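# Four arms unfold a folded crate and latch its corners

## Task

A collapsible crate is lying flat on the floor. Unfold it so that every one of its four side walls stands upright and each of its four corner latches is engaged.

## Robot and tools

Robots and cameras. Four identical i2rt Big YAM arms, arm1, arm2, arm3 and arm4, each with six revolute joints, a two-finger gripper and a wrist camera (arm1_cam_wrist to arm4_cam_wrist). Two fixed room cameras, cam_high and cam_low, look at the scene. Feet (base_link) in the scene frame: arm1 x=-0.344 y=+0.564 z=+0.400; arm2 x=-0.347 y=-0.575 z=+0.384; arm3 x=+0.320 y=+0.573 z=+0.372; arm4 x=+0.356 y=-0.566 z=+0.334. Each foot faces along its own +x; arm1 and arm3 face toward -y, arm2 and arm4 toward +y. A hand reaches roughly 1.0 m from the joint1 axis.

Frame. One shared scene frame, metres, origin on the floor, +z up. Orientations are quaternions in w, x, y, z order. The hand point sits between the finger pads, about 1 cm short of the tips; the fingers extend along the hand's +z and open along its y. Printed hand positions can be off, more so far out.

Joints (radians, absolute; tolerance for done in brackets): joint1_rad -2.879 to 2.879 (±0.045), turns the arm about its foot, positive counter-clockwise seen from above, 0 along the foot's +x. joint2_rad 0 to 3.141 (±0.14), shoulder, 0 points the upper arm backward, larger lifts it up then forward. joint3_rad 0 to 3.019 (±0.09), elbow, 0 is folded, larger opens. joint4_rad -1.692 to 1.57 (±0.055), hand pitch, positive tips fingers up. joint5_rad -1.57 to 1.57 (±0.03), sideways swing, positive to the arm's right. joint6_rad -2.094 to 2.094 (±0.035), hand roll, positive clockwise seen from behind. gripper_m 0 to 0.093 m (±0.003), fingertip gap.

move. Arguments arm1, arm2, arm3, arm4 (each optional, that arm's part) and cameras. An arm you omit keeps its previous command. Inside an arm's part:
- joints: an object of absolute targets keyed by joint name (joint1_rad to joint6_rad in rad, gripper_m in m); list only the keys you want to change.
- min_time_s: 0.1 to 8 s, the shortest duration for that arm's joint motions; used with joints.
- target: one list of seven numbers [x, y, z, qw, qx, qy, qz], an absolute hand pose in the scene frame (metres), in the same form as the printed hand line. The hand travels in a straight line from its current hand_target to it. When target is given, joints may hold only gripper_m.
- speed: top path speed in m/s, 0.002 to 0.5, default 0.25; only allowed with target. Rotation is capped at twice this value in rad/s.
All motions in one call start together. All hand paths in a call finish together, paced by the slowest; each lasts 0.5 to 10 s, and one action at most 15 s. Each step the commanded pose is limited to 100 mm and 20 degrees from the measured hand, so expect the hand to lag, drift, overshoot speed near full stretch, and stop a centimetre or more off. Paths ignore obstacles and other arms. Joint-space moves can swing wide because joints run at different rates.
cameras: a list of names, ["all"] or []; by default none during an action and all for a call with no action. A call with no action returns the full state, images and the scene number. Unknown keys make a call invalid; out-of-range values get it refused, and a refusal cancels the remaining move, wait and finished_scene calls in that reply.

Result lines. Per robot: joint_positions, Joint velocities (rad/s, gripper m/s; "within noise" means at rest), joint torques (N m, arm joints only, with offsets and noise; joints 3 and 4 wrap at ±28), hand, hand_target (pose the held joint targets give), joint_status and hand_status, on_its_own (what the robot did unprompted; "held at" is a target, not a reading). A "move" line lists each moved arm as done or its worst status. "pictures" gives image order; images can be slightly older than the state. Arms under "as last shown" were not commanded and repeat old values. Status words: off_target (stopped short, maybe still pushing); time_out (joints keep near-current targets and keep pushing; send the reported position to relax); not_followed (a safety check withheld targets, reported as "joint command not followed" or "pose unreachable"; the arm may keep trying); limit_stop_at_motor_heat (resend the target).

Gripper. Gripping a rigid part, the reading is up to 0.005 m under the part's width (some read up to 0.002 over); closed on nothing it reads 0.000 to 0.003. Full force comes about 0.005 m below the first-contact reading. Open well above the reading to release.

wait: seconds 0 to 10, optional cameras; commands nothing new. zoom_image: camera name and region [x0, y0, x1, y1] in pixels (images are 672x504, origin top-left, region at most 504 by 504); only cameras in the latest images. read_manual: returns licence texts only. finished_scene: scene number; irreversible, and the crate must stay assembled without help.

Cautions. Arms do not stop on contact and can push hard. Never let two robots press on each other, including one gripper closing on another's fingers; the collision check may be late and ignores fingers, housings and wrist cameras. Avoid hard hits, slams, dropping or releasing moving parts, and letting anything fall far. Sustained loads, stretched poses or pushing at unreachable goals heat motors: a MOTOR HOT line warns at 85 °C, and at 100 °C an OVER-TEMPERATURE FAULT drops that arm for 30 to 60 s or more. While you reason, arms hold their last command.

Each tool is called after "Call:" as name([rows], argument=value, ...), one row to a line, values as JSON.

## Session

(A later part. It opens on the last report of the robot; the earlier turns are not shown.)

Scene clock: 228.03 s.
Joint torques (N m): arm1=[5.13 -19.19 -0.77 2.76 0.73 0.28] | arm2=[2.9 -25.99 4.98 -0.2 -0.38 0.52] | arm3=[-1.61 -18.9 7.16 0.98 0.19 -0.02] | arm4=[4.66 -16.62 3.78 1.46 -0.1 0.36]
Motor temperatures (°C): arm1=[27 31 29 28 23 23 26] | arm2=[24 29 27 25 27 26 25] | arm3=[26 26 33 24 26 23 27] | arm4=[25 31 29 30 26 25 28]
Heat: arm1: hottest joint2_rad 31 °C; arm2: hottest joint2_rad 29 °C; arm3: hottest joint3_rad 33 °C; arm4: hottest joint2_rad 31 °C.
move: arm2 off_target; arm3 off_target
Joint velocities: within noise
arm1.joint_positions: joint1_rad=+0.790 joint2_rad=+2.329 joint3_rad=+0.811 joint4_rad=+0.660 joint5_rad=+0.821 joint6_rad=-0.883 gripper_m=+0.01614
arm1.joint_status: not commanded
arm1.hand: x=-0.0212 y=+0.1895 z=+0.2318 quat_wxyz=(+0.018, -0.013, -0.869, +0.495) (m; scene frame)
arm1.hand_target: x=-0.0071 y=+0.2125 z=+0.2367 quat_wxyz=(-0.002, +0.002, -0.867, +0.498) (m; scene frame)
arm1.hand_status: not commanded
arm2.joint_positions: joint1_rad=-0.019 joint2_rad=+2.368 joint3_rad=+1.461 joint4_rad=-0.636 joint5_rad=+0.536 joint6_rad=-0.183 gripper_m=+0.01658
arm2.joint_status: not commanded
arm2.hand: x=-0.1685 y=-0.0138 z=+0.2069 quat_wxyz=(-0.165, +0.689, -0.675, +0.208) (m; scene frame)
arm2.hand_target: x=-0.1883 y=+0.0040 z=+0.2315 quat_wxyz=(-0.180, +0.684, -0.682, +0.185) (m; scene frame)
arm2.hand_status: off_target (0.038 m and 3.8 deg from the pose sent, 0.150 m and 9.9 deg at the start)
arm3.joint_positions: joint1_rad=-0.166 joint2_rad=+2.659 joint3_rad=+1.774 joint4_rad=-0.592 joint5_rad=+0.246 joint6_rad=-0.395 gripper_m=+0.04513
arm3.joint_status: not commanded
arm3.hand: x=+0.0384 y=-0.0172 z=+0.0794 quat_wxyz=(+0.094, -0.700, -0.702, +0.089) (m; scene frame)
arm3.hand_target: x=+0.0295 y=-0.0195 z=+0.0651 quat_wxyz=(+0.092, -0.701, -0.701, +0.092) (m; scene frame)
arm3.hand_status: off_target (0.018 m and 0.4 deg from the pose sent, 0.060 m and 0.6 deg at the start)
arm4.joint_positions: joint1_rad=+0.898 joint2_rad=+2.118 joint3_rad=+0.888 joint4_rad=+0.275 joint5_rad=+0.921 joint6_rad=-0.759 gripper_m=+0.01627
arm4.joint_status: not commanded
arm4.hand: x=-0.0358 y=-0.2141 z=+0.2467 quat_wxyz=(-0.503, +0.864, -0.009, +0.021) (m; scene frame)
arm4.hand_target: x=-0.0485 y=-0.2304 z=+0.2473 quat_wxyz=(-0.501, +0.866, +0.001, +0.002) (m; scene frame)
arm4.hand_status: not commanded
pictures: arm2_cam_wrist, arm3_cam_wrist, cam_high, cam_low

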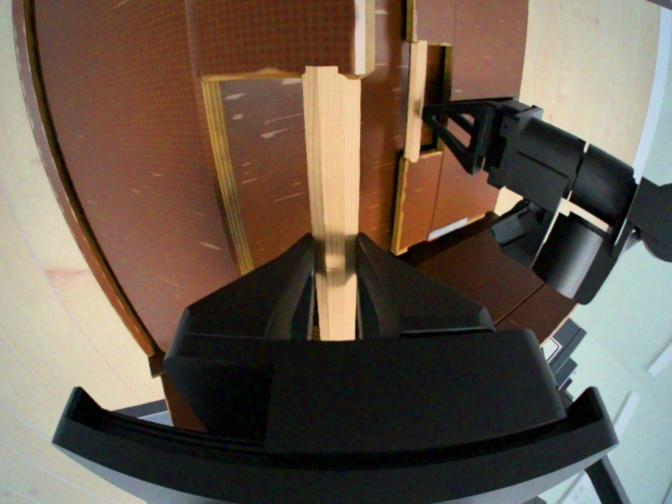

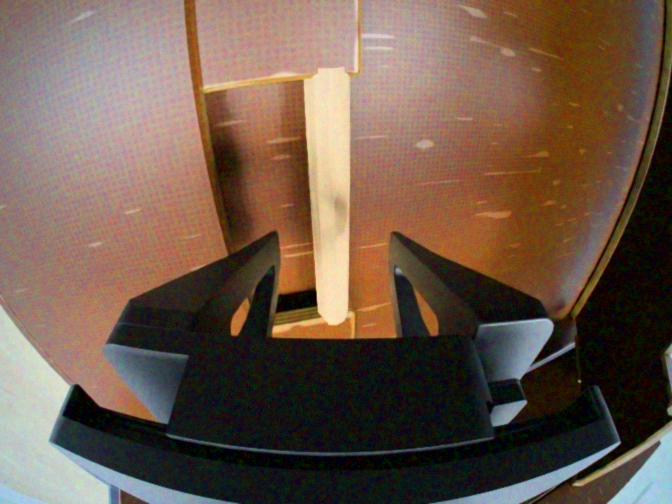

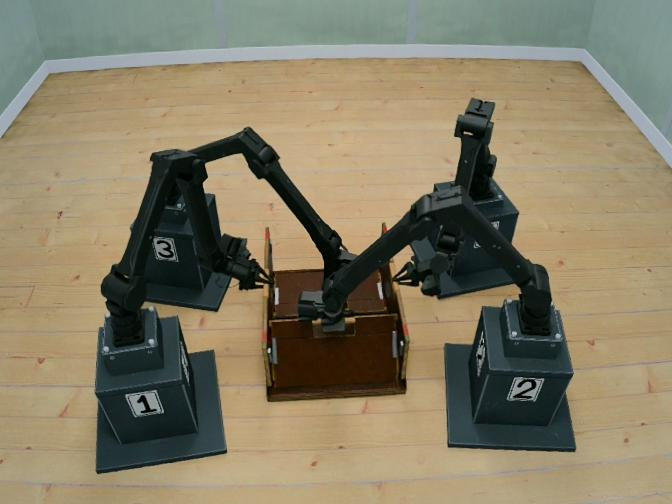

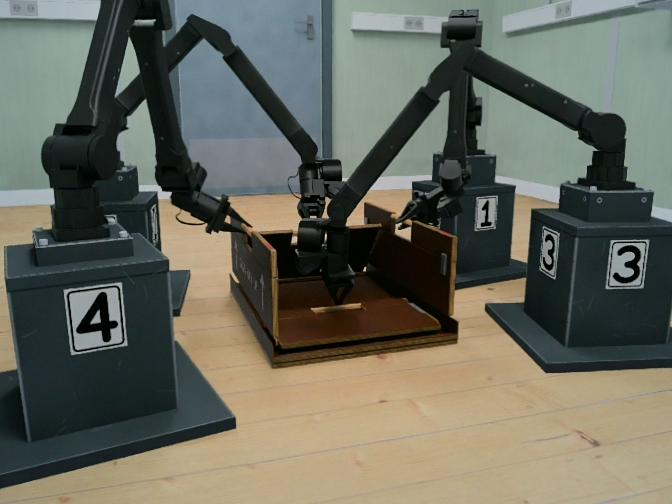

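Call:
move(arm2={"target": [-0.265, 0.0047, 0.265, -0.2126, 0.6744, -0.6744, 0.2126], "speed": 0.12}, arm3={"target": [0.0245, -0.0195, 0.0455, -0.0923, 0.7010, 0.7010, -0.0923], "speed": 0.12}, cameras=["arm2_cam_wrist", "arm3_cam_wrist", "cam_high", "cam_low"])

Call:
zoom_image(camera="cam_high", region=[260, 220, 420, 410])

Call:
zoom_image(camera="cam_low", region=[230, 180, 470, 370])

Scene clock: 234.27 s.
Joint torques (N m): arm1=[4.48 -18.78 -0.81 2.78 0.73 0.35] | arm2=[3.37 -24.88 6.02 0.03 -0.72 0.33] | arm3=[-1.79 -18.61 7.15 0.98 0.16 0.01] | arm4=[4.66 -16.56 3.78 1.46 -0.1 0.37]
Motor temperatures (°C): arm1=[27 31 29 28 23 23 26] | arm2=[24 29 27 25 27 26 25] | arm3=[26 26 33 24 26 23 27] | arm4=[25 31 29 30 26 25 28]
Heat: arm1: hottest joint2_rad 31 °C; arm2: hottest joint2_rad 29 °C; arm3: hottest joint3_rad 33 °C; arm4: hottest joint2_rad 31 °C.
move: arm2 off_target; arm3 off_target
Joint velocities: within noise
arm1, arm4: as last shown
arm2.joint_positions: joint1_rad=+0.129 joint2_rad=+2.312 joint3_rad=+1.446 joint4_rad=-0.774 joint5_rad=+0.639 joint6_rad=+0.008 gripper_m=+0.01656
arm2.joint_status: not commanded
arm2.hand: x=-0.2380 y=-0.0158 z=+0.2440 quat_wxyz=(-0.199, +0.673, -0.669, +0.245) (m; scene frame)
arm2.hand_target: x=-0.2639 y=+0.0049 z=+0.2653 quat_wxyz=(-0.213, +0.675, -0.674, +0.213) (m; scene frame)
arm2.hand_status: off_target (0.040 m and 4.1 deg from the pose sent, 0.114 m and 5.8 deg at the start)
arm3.joint_positions: joint1_rad=-0.172 joint2_rad=+2.702 joint3_rad=+1.806 joint4_rad=-0.580 joint5_rad=+0.246 joint6_rad=-0.402 gripper_m=+0.04513
arm3.joint_status: not commanded
arm3.hand: x=+0.0342 y=-0.0171 z=+0.0610 quat_wxyz=(+0.094, -0.700, -0.702, +0.089) (m; scene frame)
arm3.hand_target: x=+0.0256 y=-0.0189 z=+0.0463 quat_wxyz=(+0.092, -0.701, -0.701, +0.093) (m; scene frame)
arm3.hand_status: off_target (0.018 m and 0.4 deg from the pose sent, 0.037 m and 0.4 deg at the start)
pictures: arm2_cam_wrist, arm3_cam_wrist, cam_high, cam_low

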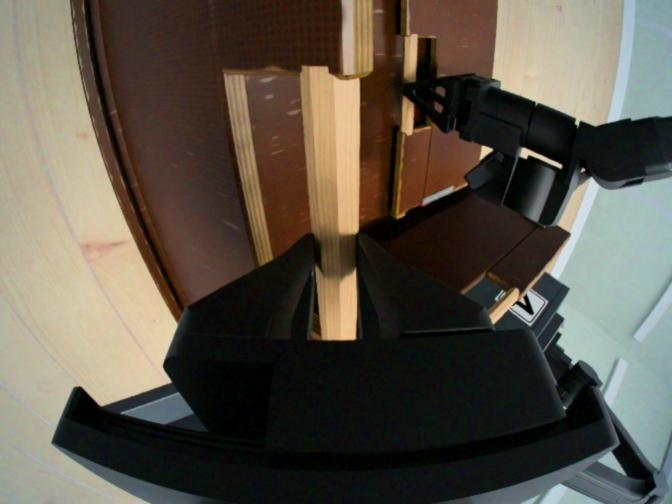

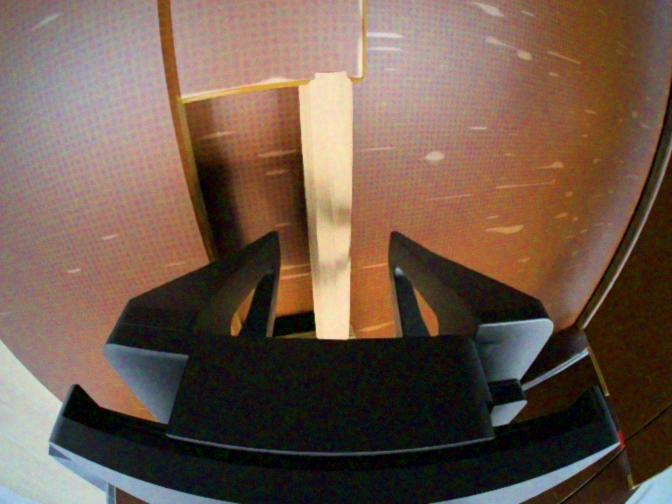

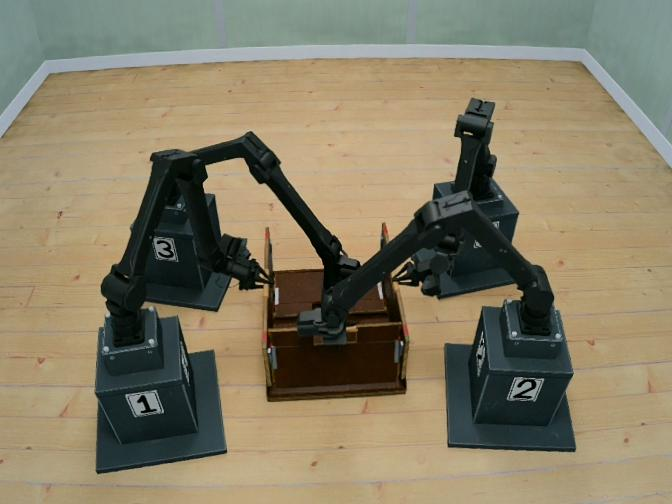

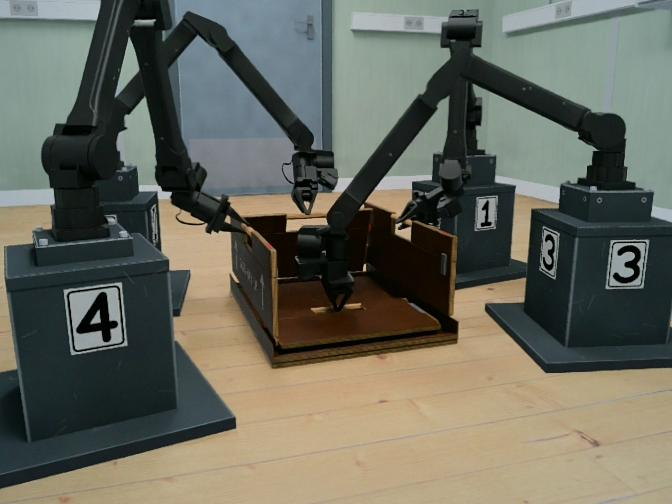

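Scaled by 2.653 from the camera's 672x504 image, which has a finer 960x720 frame.

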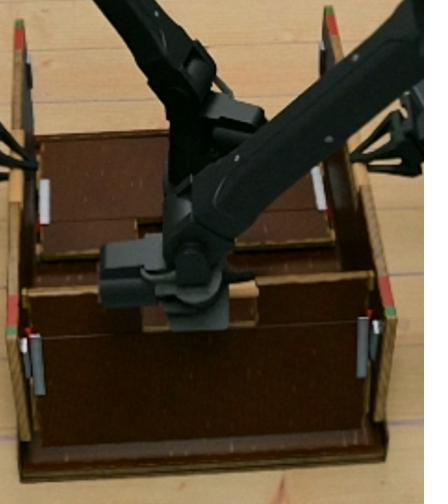

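Scaled by 2.100 from the camera's 672x504 image, which has a finer 960x720 frame.

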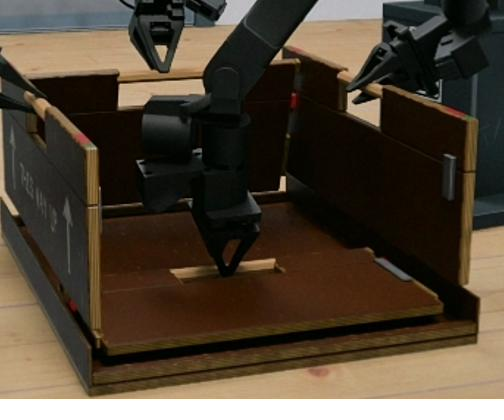

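Call:
move(arm2={"target": [-0.305, 0.0047, 0.275, -0.2418, 0.6645, -0.6645, 0.2418], "speed": 0.10}, arm3={"target": [0.0235, -0.0189, 0.0365, -0.0923, 0.7010, 0.7010, -0.0923], "speed": 0.10}, cameras=["arm2_cam_wrist", "cam_high"])

Call:
zoom_image(camera="cam_high", region=[260, 220, 420, 410])

Call:
move(arm3={"joints": {"gripper_m": 0.012}}, cameras=["arm3_cam_wrist", "cam_low"])

Call:
zoom_image(camera="cam_low", region=[230, 180, 470, 370])

Scene clock: 238.43 s.
Joint torques (N m): arm1=[4.95 -18.73 -0.75 2.88 0.68 0.3] | arm2=[4.37 -24 7.39 -0.57 -0.07 0.4] | arm3=[-1.14 -18.84 7.1 0.99 0.16 -0.02] | arm4=[4.42 -16.62 3.9 1.43 -0.2 0.34]
Motor temperatures (°C): arm1=[27 31 29 28 24 23 26] | arm2=[24 29 27 25 27 26 25] | arm3=[26 27 32 24 26 23 27] | arm4=[25 31 28 30 26 25 28]
Heat: arm1: hottest joint2_rad 31 °C; arm2: hottest joint2_rad 29 °C; arm3: hottest joint3_rad 32 °C; arm4: hottest joint2_rad 31 °C.
move: arm2 off_target; arm3 off_target
Joint velocities: within noise
arm1: as last shown
arm2.joint_positions: joint1_rad=+0.207 joint2_rad=+2.317 joint3_rad=+1.458 joint4_rad=-0.843 joint5_rad=+0.703 joint6_rad=+0.120 gripper_m=+0.01631
arm2.joint_status: not commanded
arm2.hand: x=-0.2727 y=-0.0172 z=+0.2527 quat_wxyz=(-0.226, +0.662, -0.663, +0.266) (m; scene frame)
arm2.hand_target: x=-0.3043 y=+0.0051 z=+0.2746 quat_wxyz=(-0.244, +0.664, -0.665, +0.239) (m; scene frame)
arm2.hand_status: off_target (0.045 m and 3.3 deg from the pose sent, 0.077 m and 5.0 deg at the start)
arm3.joint_positions: joint1_rad=-0.175 joint2_rad=+2.723 joint3_rad=+1.820 joint4_rad=-0.572 joint5_rad=+0.246 joint6_rad=-0.404 gripper_m=+0.04513
arm3.joint_status: not commanded
arm3.hand: x=+0.0325 y=-0.0160 z=+0.0511 quat_wxyz=(+0.094, -0.700, -0.702, +0.089) (m; scene frame)
arm3.hand_target: x=+0.0238 y=-0.0172 z=+0.0364 quat_wxyz=(+0.092, -0.701, -0.701, +0.092) (m; scene frame)
arm3.hand_status: off_target (0.017 m and 0.4 deg from the pose sent, 0.027 m and 0.4 deg at the start)
arm4.joint_positions: joint1_rad=+0.901 joint2_rad=+2.118 joint3_rad=+0.886 joint4_rad=+0.276 joint5_rad=+0.924 joint6_rad=-0.756 gripper_m=+0.01627
arm4.joint_status: not commanded
arm4.hand: x=-0.0360 y=-0.2154 z=+0.2469 quat_wxyz=(-0.504, +0.864, -0.009, +0.020) (m; scene frame)
arm4.hand_target: x=-0.0487 y=-0.2304 z=+0.2474 quat_wxyz=(-0.501, +0.866, +0.001, +0.001) (m; scene frame)
arm4.hand_status: not commanded
pictures: arm2_cam_wrist, cam_high

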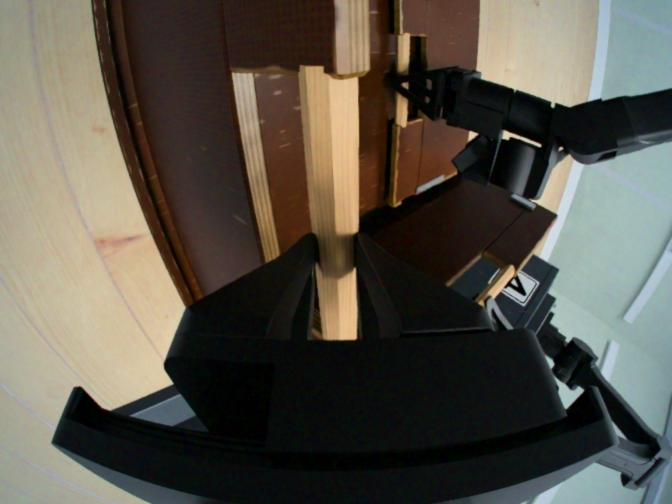

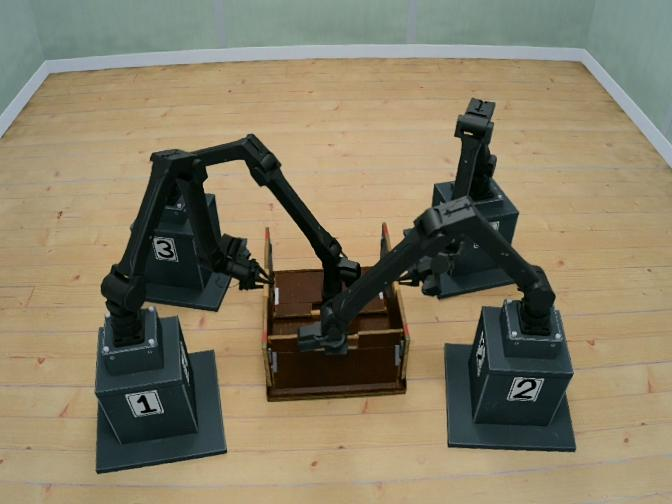

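Scaled by 2.653 from the camera's 672x504 image, which has a finer 960x720 frame.

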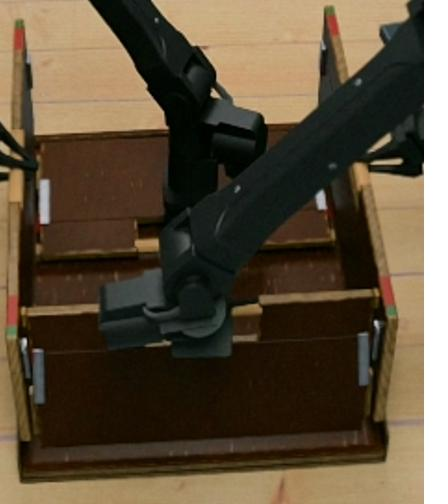

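Scene clock: 239.13 s.
Joint torques (N m): arm1=[4.66 -19.14 -0.8 2.66 0.68 0.31] | arm2=[4.37 -24 7.38 -0.73 -0.07 0.42] | arm3=[-1.79 -18.78 7.04 1.06 0.24 0.02] | arm4=[4.42 -16.62 3.89 1.44 -0.2 0.34]
Motor temperatures (°C): arm1=[27 31 29 28 24 23 26] | arm2=[24 29 27 25 27 26 25] | arm3=[26 27 32 24 26 23 27] | arm4=[25 31 28 30 26 25 28]
Heat: arm1: hottest joint2_rad 31 °C; arm2: hottest joint2_rad 29 °C; arm3: hottest joint3_rad 32 °C; arm4: hottest joint2_rad 31 °C.
move: arm3 off_target
Joint velocities: within noise
arm1, arm2, arm4: as last shown
arm3.joint_positions: joint1_rad=-0.172 joint2_rad=+2.723 joint3_rad=+1.820 joint4_rad=-0.572 joint5_rad=+0.249 joint6_rad=-0.410 gripper_m=+0.01617
arm3.joint_status: gripper_m off_target (ended at +0.01620, target +0.01200)
arm3.hand: x=+0.0338 y=-0.0167 z=+0.0513 quat_wxyz=(+0.096, -0.697, -0.705, +0.090) (m; scene frame)
arm3.hand_target: x=+0.0247 y=-0.0181 z=+0.0370 quat_wxyz=(+0.094, -0.700, -0.702, +0.093) (m; scene frame)
arm3.hand_status: not commanded
pictures: arm3_cam_wrist, cam_low

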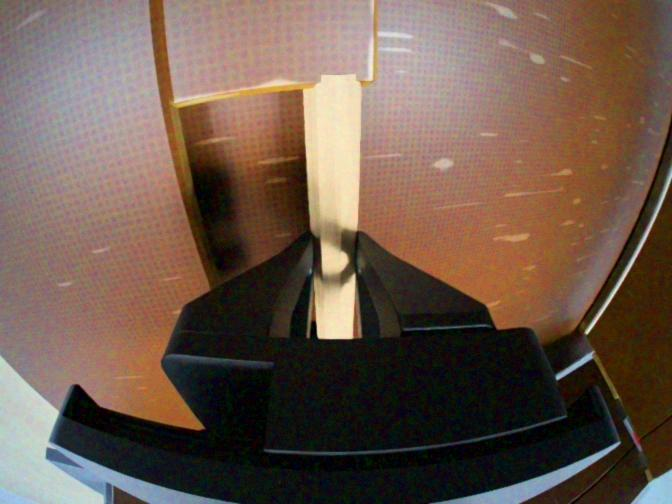

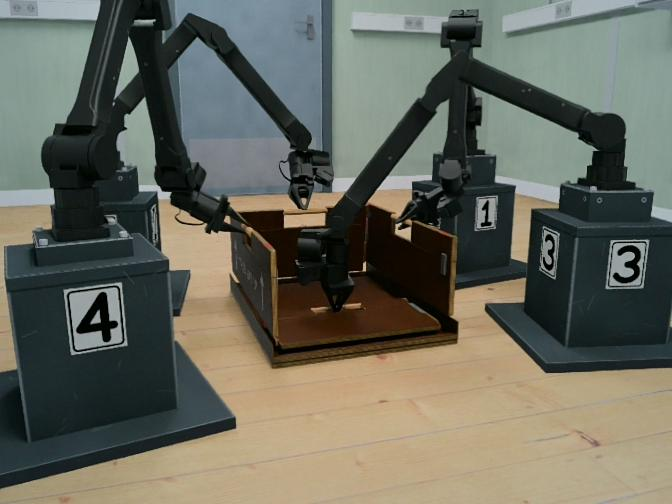

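Scaled by 2.100 from the camera's 672x504 image, which has a finer 960x720 frame.

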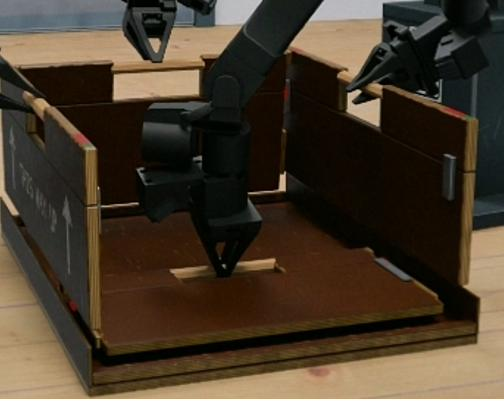

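Call:
move(arm2={"target": [-0.330, 0.0047, 0.271, -0.2418, 0.6645, -0.6645, 0.2418], "speed": 0.06}, arm3={"target": [0.058, -0.0181, 0.165, -0.1228, 0.6964, 0.6964, -0.1228], "speed": 0.12}, cameras=["arm2_cam_wrist", "arm3_cam_wrist", "cam_high", "cam_low"])

Call:
zoom_image(camera="cam_high", region=[260, 220, 420, 410])

Call:
zoom_image(camera="cam_low", region=[230, 180, 470, 370])

Scene clock: 243.20 s.
Joint torques (N m): arm1=[5.07 -19.49 -0.66 2.59 0.69 0.28] | arm2=[3.25 -22.89 7.82 -0.4 -0.16 0.32] | arm3=[0.56 -24.29 3.73 -0.68 0.11 0.31] | arm4=[4.42 -16.62 3.9 1.42 -0.2 0.34]
Motor temperatures (°C): arm1=[27 31 29 27 24 23 26] | arm2=[24 29 27 25 27 26 25] | arm3=[26 27 32 24 26 23 27] | arm4=[25 31 28 30 26 25 28]
Heat: arm1: hottest joint2_rad 31 °C; arm2: hottest joint2_rad 29 °C; arm3: hottest joint3_rad 32 °C; arm4: hottest joint2_rad 31 °C.
move: arm2 off_target; arm3 off_target
Joint velocities: within noise
arm1.joint_positions: joint1_rad=+0.790 joint2_rad=+2.329 joint3_rad=+0.810 joint4_rad=+0.660 joint5_rad=+0.821 joint6_rad=-0.883 gripper_m=+0.01614
arm1.joint_status: not commanded
arm1.hand: x=-0.0219 y=+0.1899 z=+0.2316 quat_wxyz=(+0.019, -0.013, -0.869, +0.494) (m; scene frame)
arm1.hand_target: x=-0.0073 y=+0.2126 z=+0.2366 quat_wxyz=(-0.001, +0.002, -0.867, +0.498) (m; scene frame)
arm1.hand_status: not commanded
arm2.joint_positions: joint1_rad=+0.262 joint2_rad=+2.323 joint3_rad=+1.478 joint4_rad=-0.903 joint5_rad=+0.700 joint6_rad=+0.185 gripper_m=+0.01513
arm2.joint_status: not commanded
arm2.hand: x=-0.3035 y=-0.0181 z=+0.2554 quat_wxyz=(-0.228, +0.664, -0.660, +0.269) (m; scene frame)
arm2.hand_target: x=-0.3294 y=+0.0038 z=+0.2707 quat_wxyz=(-0.242, +0.665, -0.665, +0.241) (m; scene frame)
arm2.hand_status: off_target (0.038 m and 3.5 deg from the pose sent, 0.064 m and 3.3 deg at the start)
arm3.joint_positions: joint1_rad=-0.123 joint2_rad=+2.526 joint3_rad=+1.653 joint4_rad=-0.580 joint5_rad=+0.341 joint6_rad=-0.370 gripper_m=+0.01618
arm3.joint_status: not commanded
arm3.hand: x=+0.0522 y=-0.0144 z=+0.1356 quat_wxyz=(+0.128, -0.692, -0.700, +0.123) (m; scene frame)
arm3.hand_target: x=+0.0588 y=-0.0217 z=+0.1637 quat_wxyz=(+0.122, -0.695, -0.697, +0.127) (m; scene frame)
arm3.hand_status: off_target (0.030 m and 0.9 deg from the pose sent, 0.116 m and 5.0 deg at the start)
arm4.joint_positions: joint1_rad=+0.901 joint2_rad=+2.118 joint3_rad=+0.886 joint4_rad=+0.276 joint5_rad=+0.922 joint6_rad=-0.756 gripper_m=+0.01627
arm4.joint_status: not commanded
arm4.hand: x=-0.0362 y=-0.2154 z=+0.2467 quat_wxyz=(-0.503, +0.864, -0.009, +0.020) (m; scene frame)
arm4.hand_target: x=-0.0488 y=-0.2306 z=+0.2472 quat_wxyz=(-0.500, +0.866, +0.001, +0.001) (m; scene frame)
arm4.hand_status: not commanded
pictures: arm2_cam_wrist, arm3_cam_wrist, cam_high, cam_low

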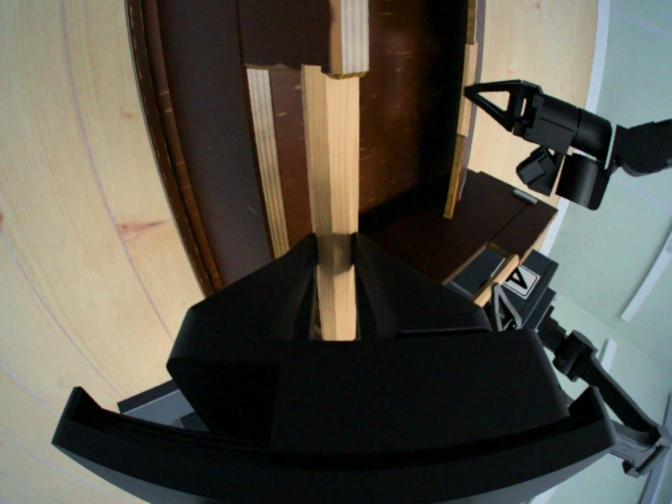

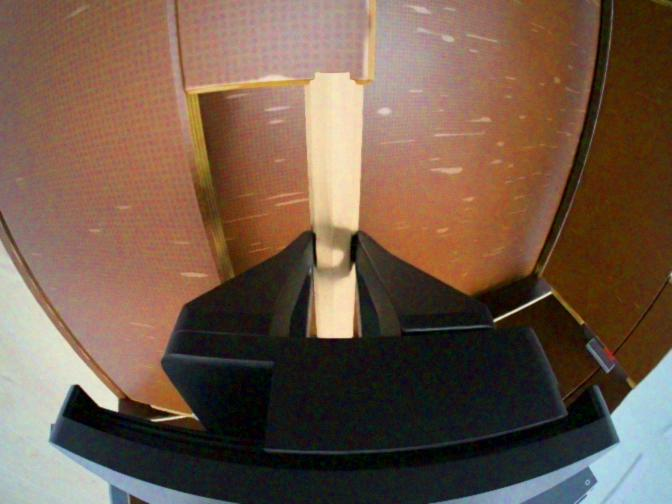

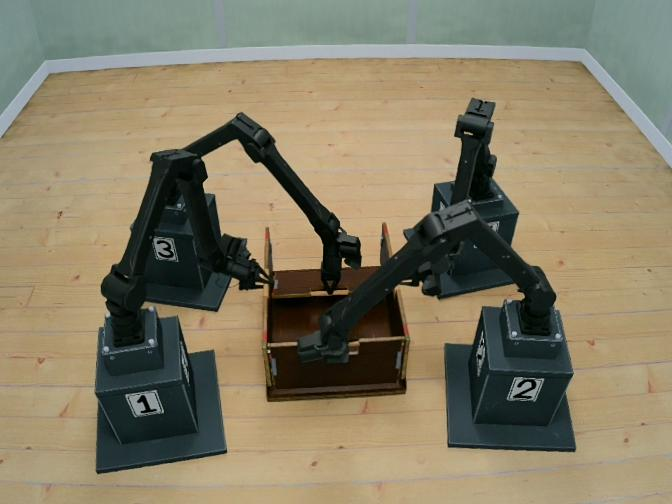

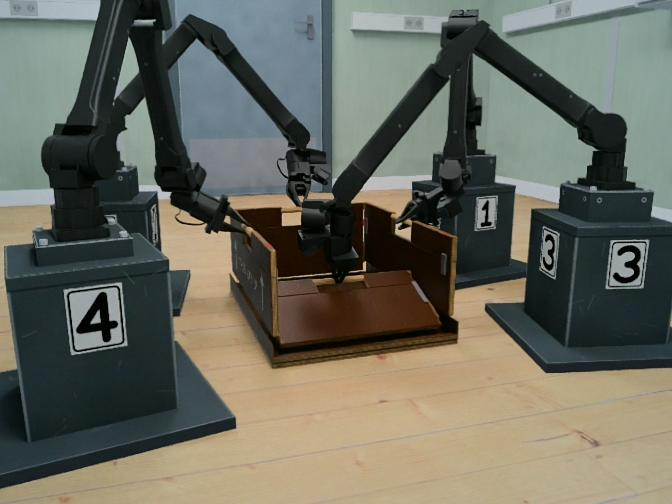

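Scaled by 2.653 from the camera's 672x504 image, which has a finer 960x720 frame.

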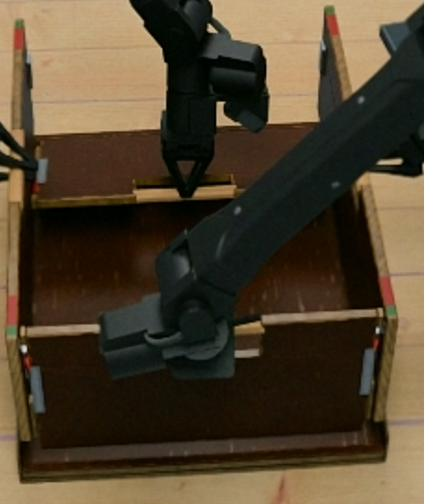

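Scaled by 2.100 from the camera's 672x504 image, which has a finer 960x720 frame.

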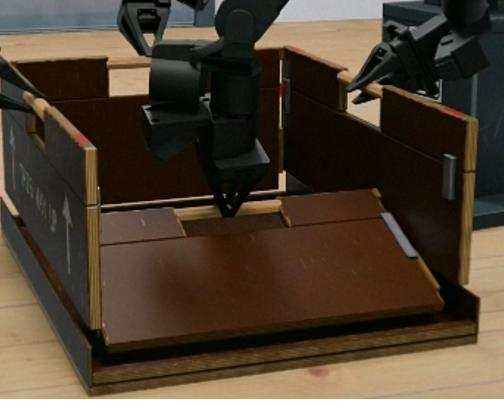

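Call:
move(arm2={"target": [-0.348, 0.0047, 0.268, -0.2418, 0.6645, -0.6645, 0.2418], "speed": 0.05}, arm3={"target": [0.145, -0.0195, 0.247, -0.1830, 0.6830, 0.6830, -0.1830], "speed": 0.12}, cameras=["arm2_cam_wrist", "arm3_cam_wrist", "cam_high", "cam_low"])

Call:
zoom_image(camera="cam_high", region=[260, 220, 420, 410])

Call:
zoom_image(camera="cam_low", region=[230, 180, 470, 370])

Scene clock: 247.40 s.
Joint torques (N m): arm1=[4.25 -19.02 -0.58 2.65 0.71 0.32] | arm2=[5.95 -22.77 7.75 -0.42 -0.38 0.46] | arm3=[1.08 -23.47 4.18 -0.46 0.01 0.29] | arm4=[4.42 -16.62 3.89 1.4 -0.2 0.34]
Motor temperatures (°C): arm1=[27 31 29 27 24 23 26] | arm2=[24 30 27 25 27 26 25] | arm3=[26 28 32 24 26 23 27] | arm4=[25 31 28 30 26 25 28]
Heat: arm1: hottest joint2_rad 31 °C; arm2: hottest joint2_rad 30 °C; arm3: hottest joint3_rad 32 °C; arm4: hottest joint2_rad 31 °C.
move: arm2 off_target; arm3 off_target
Joint velocities: within noise
arm1, arm4: as last shown
arm2.joint_positions: joint1_rad=+0.264 joint2_rad=+2.332 joint3_rad=+1.495 joint4_rad=-0.932 joint5_rad=+0.700 joint6_rad=+0.211 gripper_m=+0.01513
arm2.joint_status: not commanded
arm2.hand: x=-0.3044 y=-0.0181 z=+0.2554 quat_wxyz=(-0.225, +0.658, -0.665, +0.273) (m; scene frame)
arm2.hand_target: x=-0.3479 y=+0.0026 z=+0.2682 quat_wxyz=(-0.241, +0.665, -0.664, +0.241) (m; scene frame)
arm2.hand_status: off_target (0.051 m and 4.2 deg from the pose sent, 0.052 m and 3.5 deg at the start)
arm3.joint_positions: joint1_rad=+0.035 joint2_rad=+2.338 joint3_rad=+1.519 joint4_rad=-0.678 joint5_rad=+0.534 joint6_rad=-0.191 gripper_m=+0.01525
arm3.joint_status: not commanded
arm3.hand: x=+0.1237 y=-0.0118 z=+0.2245 quat_wxyz=(+0.196, -0.685, -0.679, +0.177) (m; scene frame)
arm3.hand_target: x=+0.1391 y=-0.0191 z=+0.2468 quat_wxyz=(+0.184, -0.686, -0.680, +0.184) (m; scene frame)
arm3.hand_status: off_target (0.032 m and 1.8 deg from the pose sent, 0.145 m and 9.6 deg at the start)
pictures: arm2_cam_wrist, arm3_cam_wrist, cam_high, cam_low

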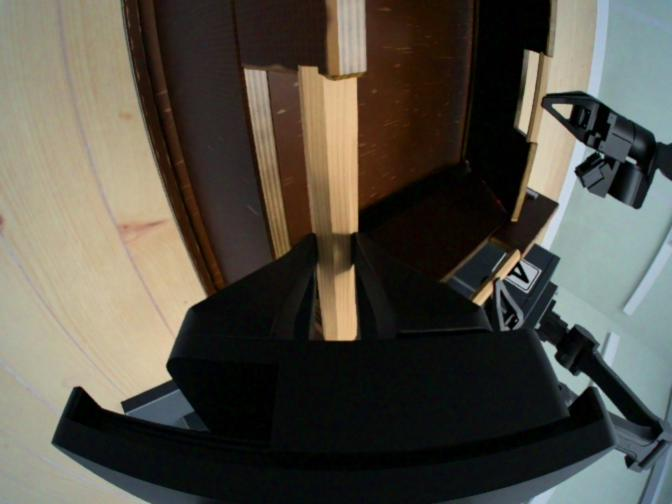

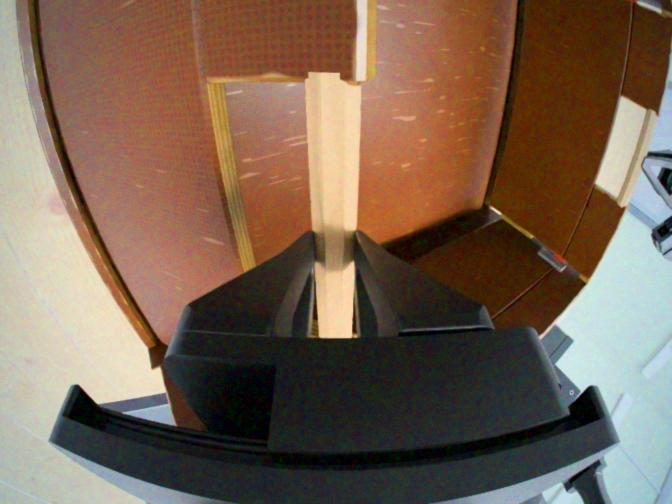

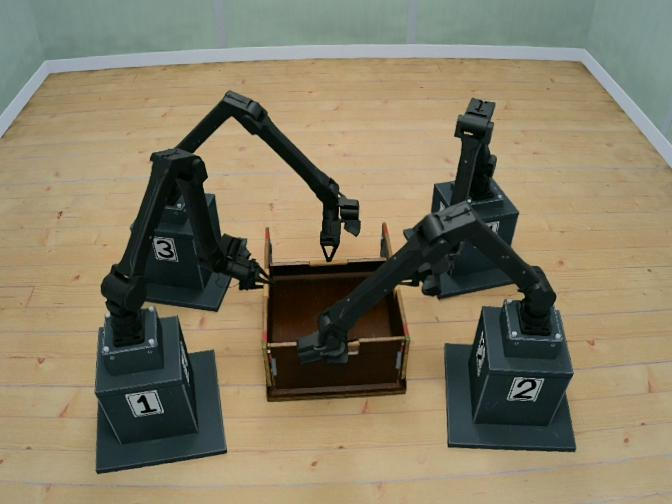

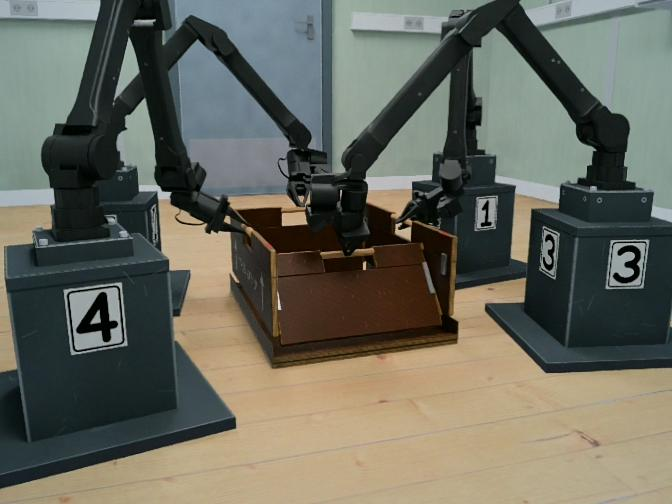

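Scaled by 2.653 from the camera's 672x504 image, which has a finer 960x720 frame.

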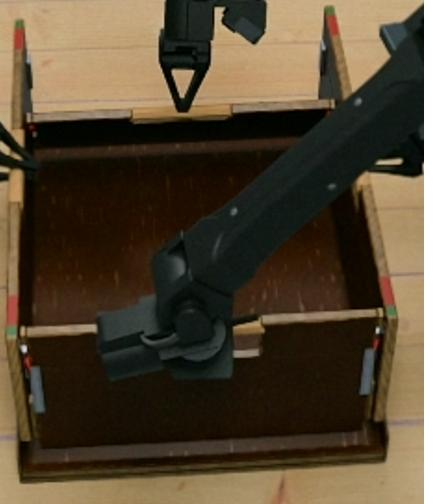

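Scaled by 2.100 from the camera's 672x504 image, which has a finer 960x720 frame.

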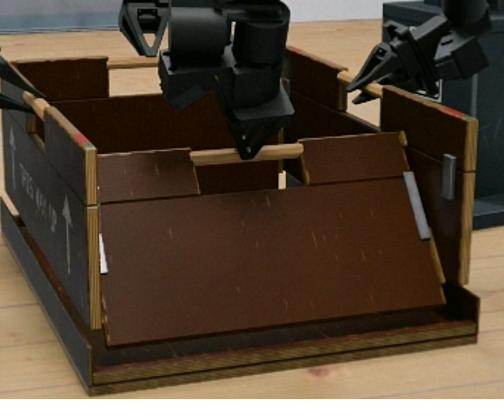

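Call:
move(arm2={"target": [-0.380, 0.0047, 0.265, -0.2418, 0.6645, -0.6645, 0.2418], "speed": 0.05}, arm3={"target": [0.212, -0.0195, 0.270, -0.2126, 0.6744, 0.6744, -0.2126], "speed": 0.12}, cameras=["arm2_cam_wrist", "arm3_cam_wrist", "cam_high", "cam_low"])

Call:
zoom_image(camera="cam_high", region=[250, 320, 420, 420])

Call:
zoom_image(camera="arm3_cam_wrist", region=[380, 0, 672, 350])

Scene clock: 256.00 s.
Joint torques (N m): arm1=[4.78 -19.14 -0.58 2.84 0.68 0.32] | arm2=[9.99 -22.77 7.66 -0.47 -0.93 0.64] | arm3=[1.49 -20.48 5.39 0.4 0.21 0.15] | arm4=[4.48 -16.62 3.89 1.4 -0.2 0.34]
Motor temperatures (°C): arm1=[27 31 29 27 24 23 26] | arm2=[24 30 27 25 27 26 26] | arm3=[26 29 31 24 26 23 28] | arm4=[25 31 28 30 26 25 28]
Heat: arm1: hottest joint2_rad 31 °C; arm2: hottest joint2_rad 30 °C; arm3: hottest joint3_rad 31 °C; arm4: hottest joint2_rad 31 °C.
move: arm2 off_target; arm3 off_target
Joint velocities: within noise
arm1, arm4: as last shown
arm2.joint_positions: joint1_rad=+0.265 joint2_rad=+2.348 joint3_rad=+1.524 joint4_rad=-0.979 joint5_rad=+0.702 joint6_rad=+0.257 gripper_m=+0.01508
arm2.joint_status: not commanded
arm2.hand: x=-0.3051 y=-0.0174 z=+0.2558 quat_wxyz=(-0.223, +0.646, -0.674, +0.281) (m; scene frame)
arm2.hand_target: x=-0.3769 y=+0.0006 z=+0.2658 quat_wxyz=(-0.241, +0.665, -0.665, +0.240) (m; scene frame)
arm2.hand_status: off_target (0.079 m and 5.5 deg from the pose sent, 0.080 m and 4.2 deg at the start)
arm3.joint_positions: joint1_rad=+0.178 joint2_rad=+2.279 joint3_rad=+1.498 joint4_rad=-0.811 joint5_rad=+0.623 joint6_rad=-0.027 gripper_m=+0.01222
arm3.joint_status: not commanded
arm3.on_its_own: gripper_m moved -0.00303 to your old target +0.01200
arm3.hand: x=+0.1968 y=-0.0088 z=+0.2611 quat_wxyz=(+0.229, -0.675, -0.672, +0.201) (m; scene frame)
arm3.hand_target: x=+0.2109 y=-0.0180 z=+0.2702 quat_wxyz=(+0.216, -0.673, -0.675, +0.210) (m; scene frame)
arm3.hand_status: off_target (0.021 m and 2.3 deg from the pose sent, 0.100 m and 4.6 deg at the start)
pictures: arm2_cam_wrist, arm3_cam_wrist, cam_high, cam_low

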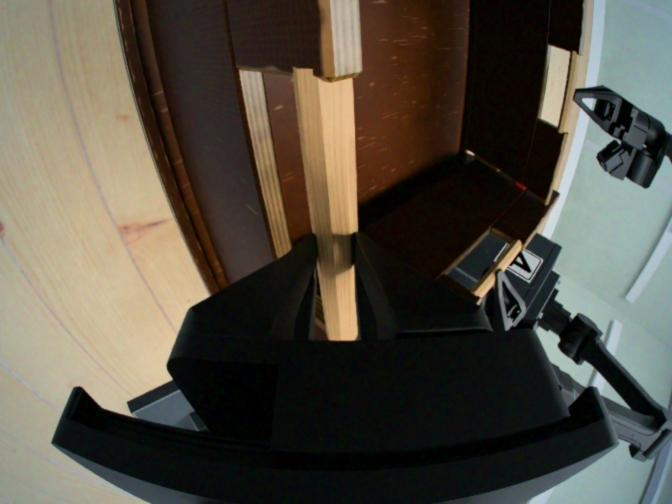

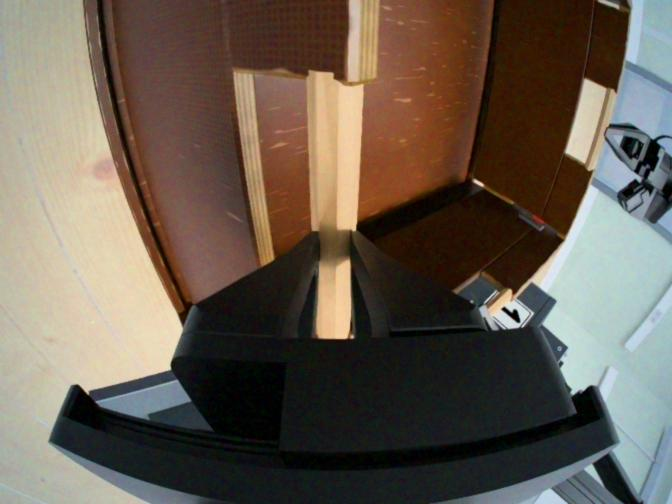

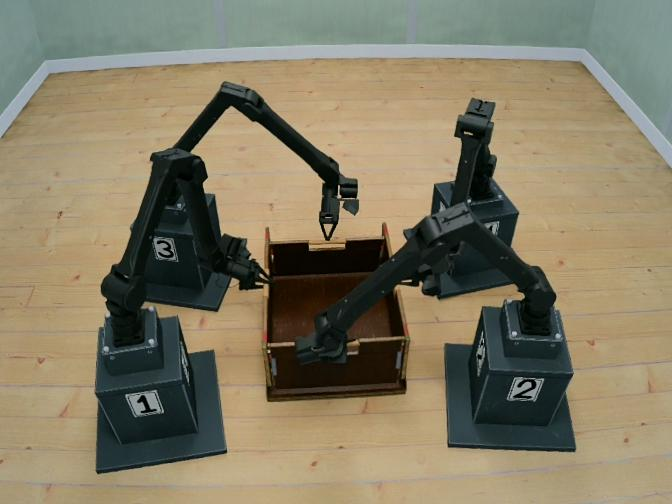

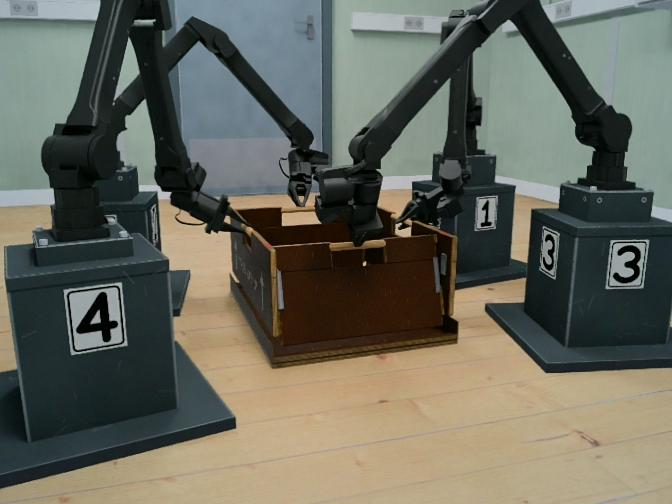

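Scaled by 2.965 from the camera's 672x504 image, which has a finer 960x720 frame.

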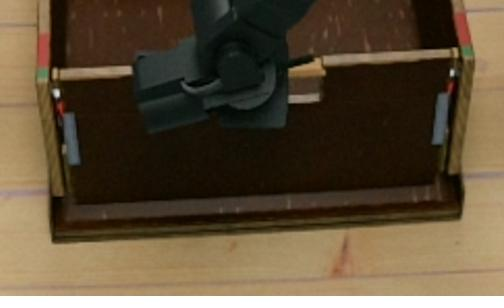

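Scaled by 1.440 from the camera's 672x504 image, which has a finer 960x720 frame.

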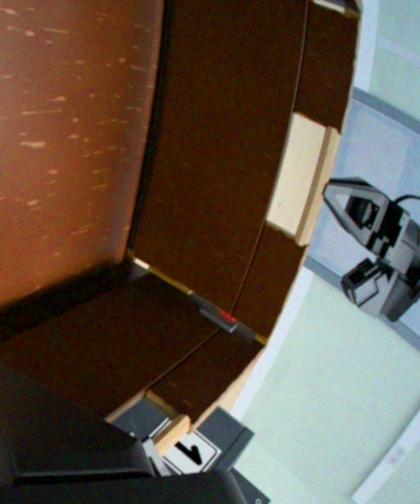

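Call:
zoom_image(camera="cam_high", region=[255, 325, 295, 385])

Call:
zoom_image(camera="cam_high", region=[380, 315, 420, 375])

Call:
move(cameras=["arm1_cam_wrist", "arm4_cam_wrist"])

Call:
zoom_image(camera="arm1_cam_wrist", region=[130, 0, 480, 300])

Call:
zoom_image(camera="arm4_cam_wrist", region=[130, 0, 480, 300])

Scaled by 8.400 from the camera's 672x504 image, which has a finer 960x720 frame.

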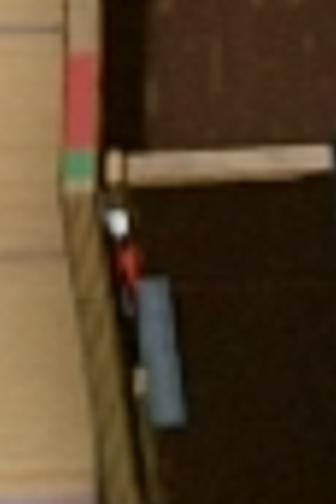

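Scaled by 8.400 from the camera's 672x504 image, which has a finer 960x720 frame.

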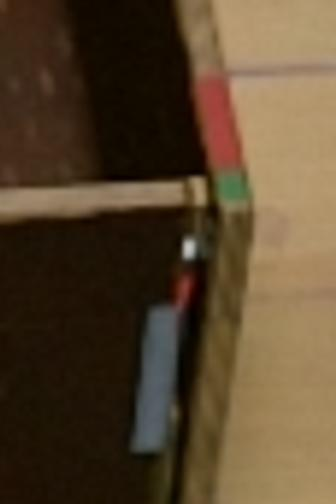

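Scene clock: 260.13 s.
Joint torques (N m): arm1=[4.78 -19.43 -0.68 2.76 0.71 0.28] | arm2=[10.05 -22.83 7.69 -0.46 -0.93 0.63] | arm3=[1.08 -20.6 5.34 0.4 0.2 0.18] | arm4=[4.42 -16.56 3.9 1.42 -0.2 0.34]
Motor temperatures (°C): arm1=[27 31 29 27 24 23 26] | arm2=[24 30 27 25 27 26 26] | arm3=[26 28 31 24 26 23 28] | arm4=[25 31 28 30 26 25 28]
Heat: arm1: hottest joint2_rad 31 °C; arm2: hottest joint2_rad 30 °C; arm3: hottest joint3_rad 31 °C; arm4: hottest joint2_rad 31 °C.
Joint velocities: within noise
arm1.joint_positions: joint1_rad=+0.790 joint2_rad=+2.329 joint3_rad=+0.810 joint4_rad=+0.660 joint5_rad=+0.821 joint6_rad=-0.883 gripper_m=+0.01614
arm1.joint_status: not commanded
arm1.hand: x=-0.0219 y=+0.1899 z=+0.2316 quat_wxyz=(+0.019, -0.013, -0.869, +0.494) (m; scene frame)
arm1.hand_target: x=-0.0073 y=+0.2126 z=+0.2366 quat_wxyz=(-0.001, +0.002, -0.867, +0.498) (m; scene frame)
arm1.hand_status: not commanded
arm2.joint_positions: joint1_rad=+0.265 joint2_rad=+2.348 joint3_rad=+1.524 joint4_rad=-0.979 joint5_rad=+0.702 joint6_rad=+0.257 gripper_m=+0.01508
arm2.joint_status: not commanded
arm2.hand: x=-0.3051 y=-0.0174 z=+0.2558 quat_wxyz=(-0.223, +0.646, -0.674, +0.281) (m; scene frame)
arm2.hand_target: x=-0.3769 y=+0.0006 z=+0.2658 quat_wxyz=(-0.241, +0.665, -0.665, +0.240) (m; scene frame)
arm2.hand_status: off_target (0.079 m and 5.5 deg from the pose sent, 0.080 m and 4.2 deg at the start)
arm3.joint_positions: joint1_rad=+0.178 joint2_rad=+2.279 joint3_rad=+1.498 joint4_rad=-0.811 joint5_rad=+0.623 joint6_rad=-0.025 gripper_m=+0.01200
arm3.joint_status: not commanded
arm3.hand: x=+0.1968 y=-0.0088 z=+0.2611 quat_wxyz=(+0.229, -0.675, -0.671, +0.202) (m; scene frame)
arm3.hand_target: x=+0.2109 y=-0.0180 z=+0.2702 quat_wxyz=(+0.216, -0.674, -0.675, +0.210) (m; scene frame)
arm3.hand_status: off_target (0.021 m and 2.3 deg from the pose sent, 0.100 m and 4.6 deg at the start)
arm4.joint_positions: joint1_rad=+0.901 joint2_rad=+2.118 joint3_rad=+0.886 joint4_rad=+0.276 joint5_rad=+0.922 joint6_rad=-0.756 gripper_m=+0.01627
arm4.joint_status: not commanded
arm4.hand: x=-0.0362 y=-0.2154 z=+0.2467 quat_wxyz=(-0.503, +0.864, -0.009, +0.020) (m; scene frame)
arm4.hand_target: x=-0.0488 y=-0.2306 z=+0.2472 quat_wxyz=(-0.500, +0.866, +0.001, +0.001) (m; scene frame)
arm4.hand_status: not commanded
pictures: arm1_cam_wrist, arm4_cam_wrist

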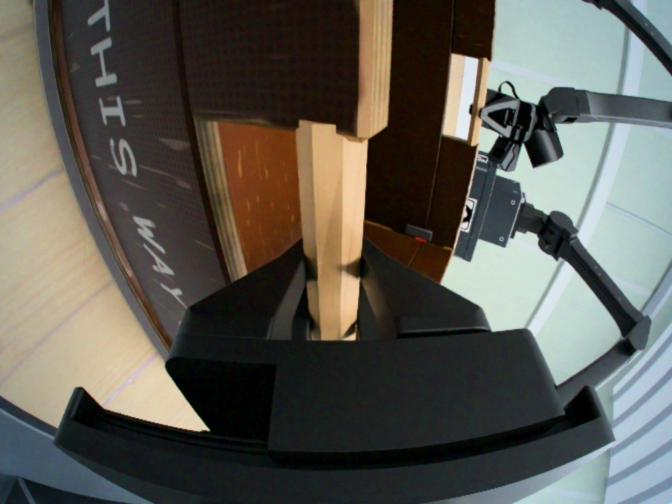

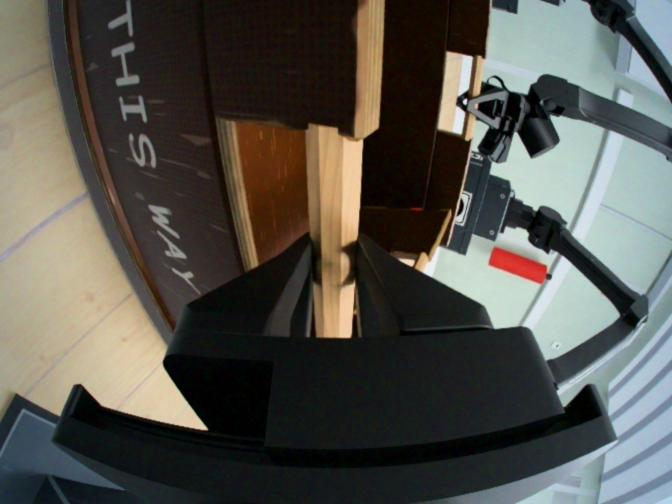

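Scaled by 1.440 from the camera's 672x504 image, which has a finer 960x720 frame.

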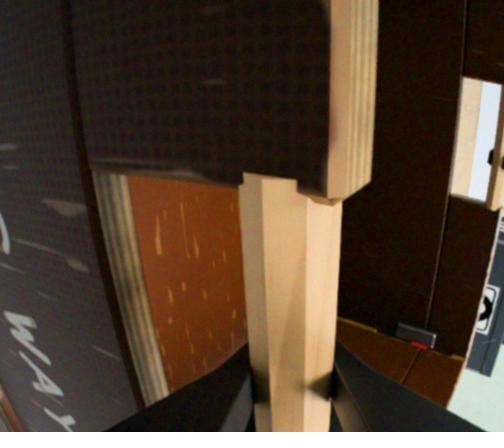

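Scaled by 1.440 from the camera's 672x504 image, which has a finer 960x720 frame.

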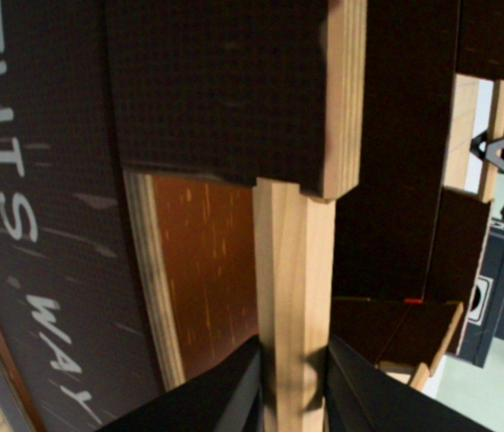

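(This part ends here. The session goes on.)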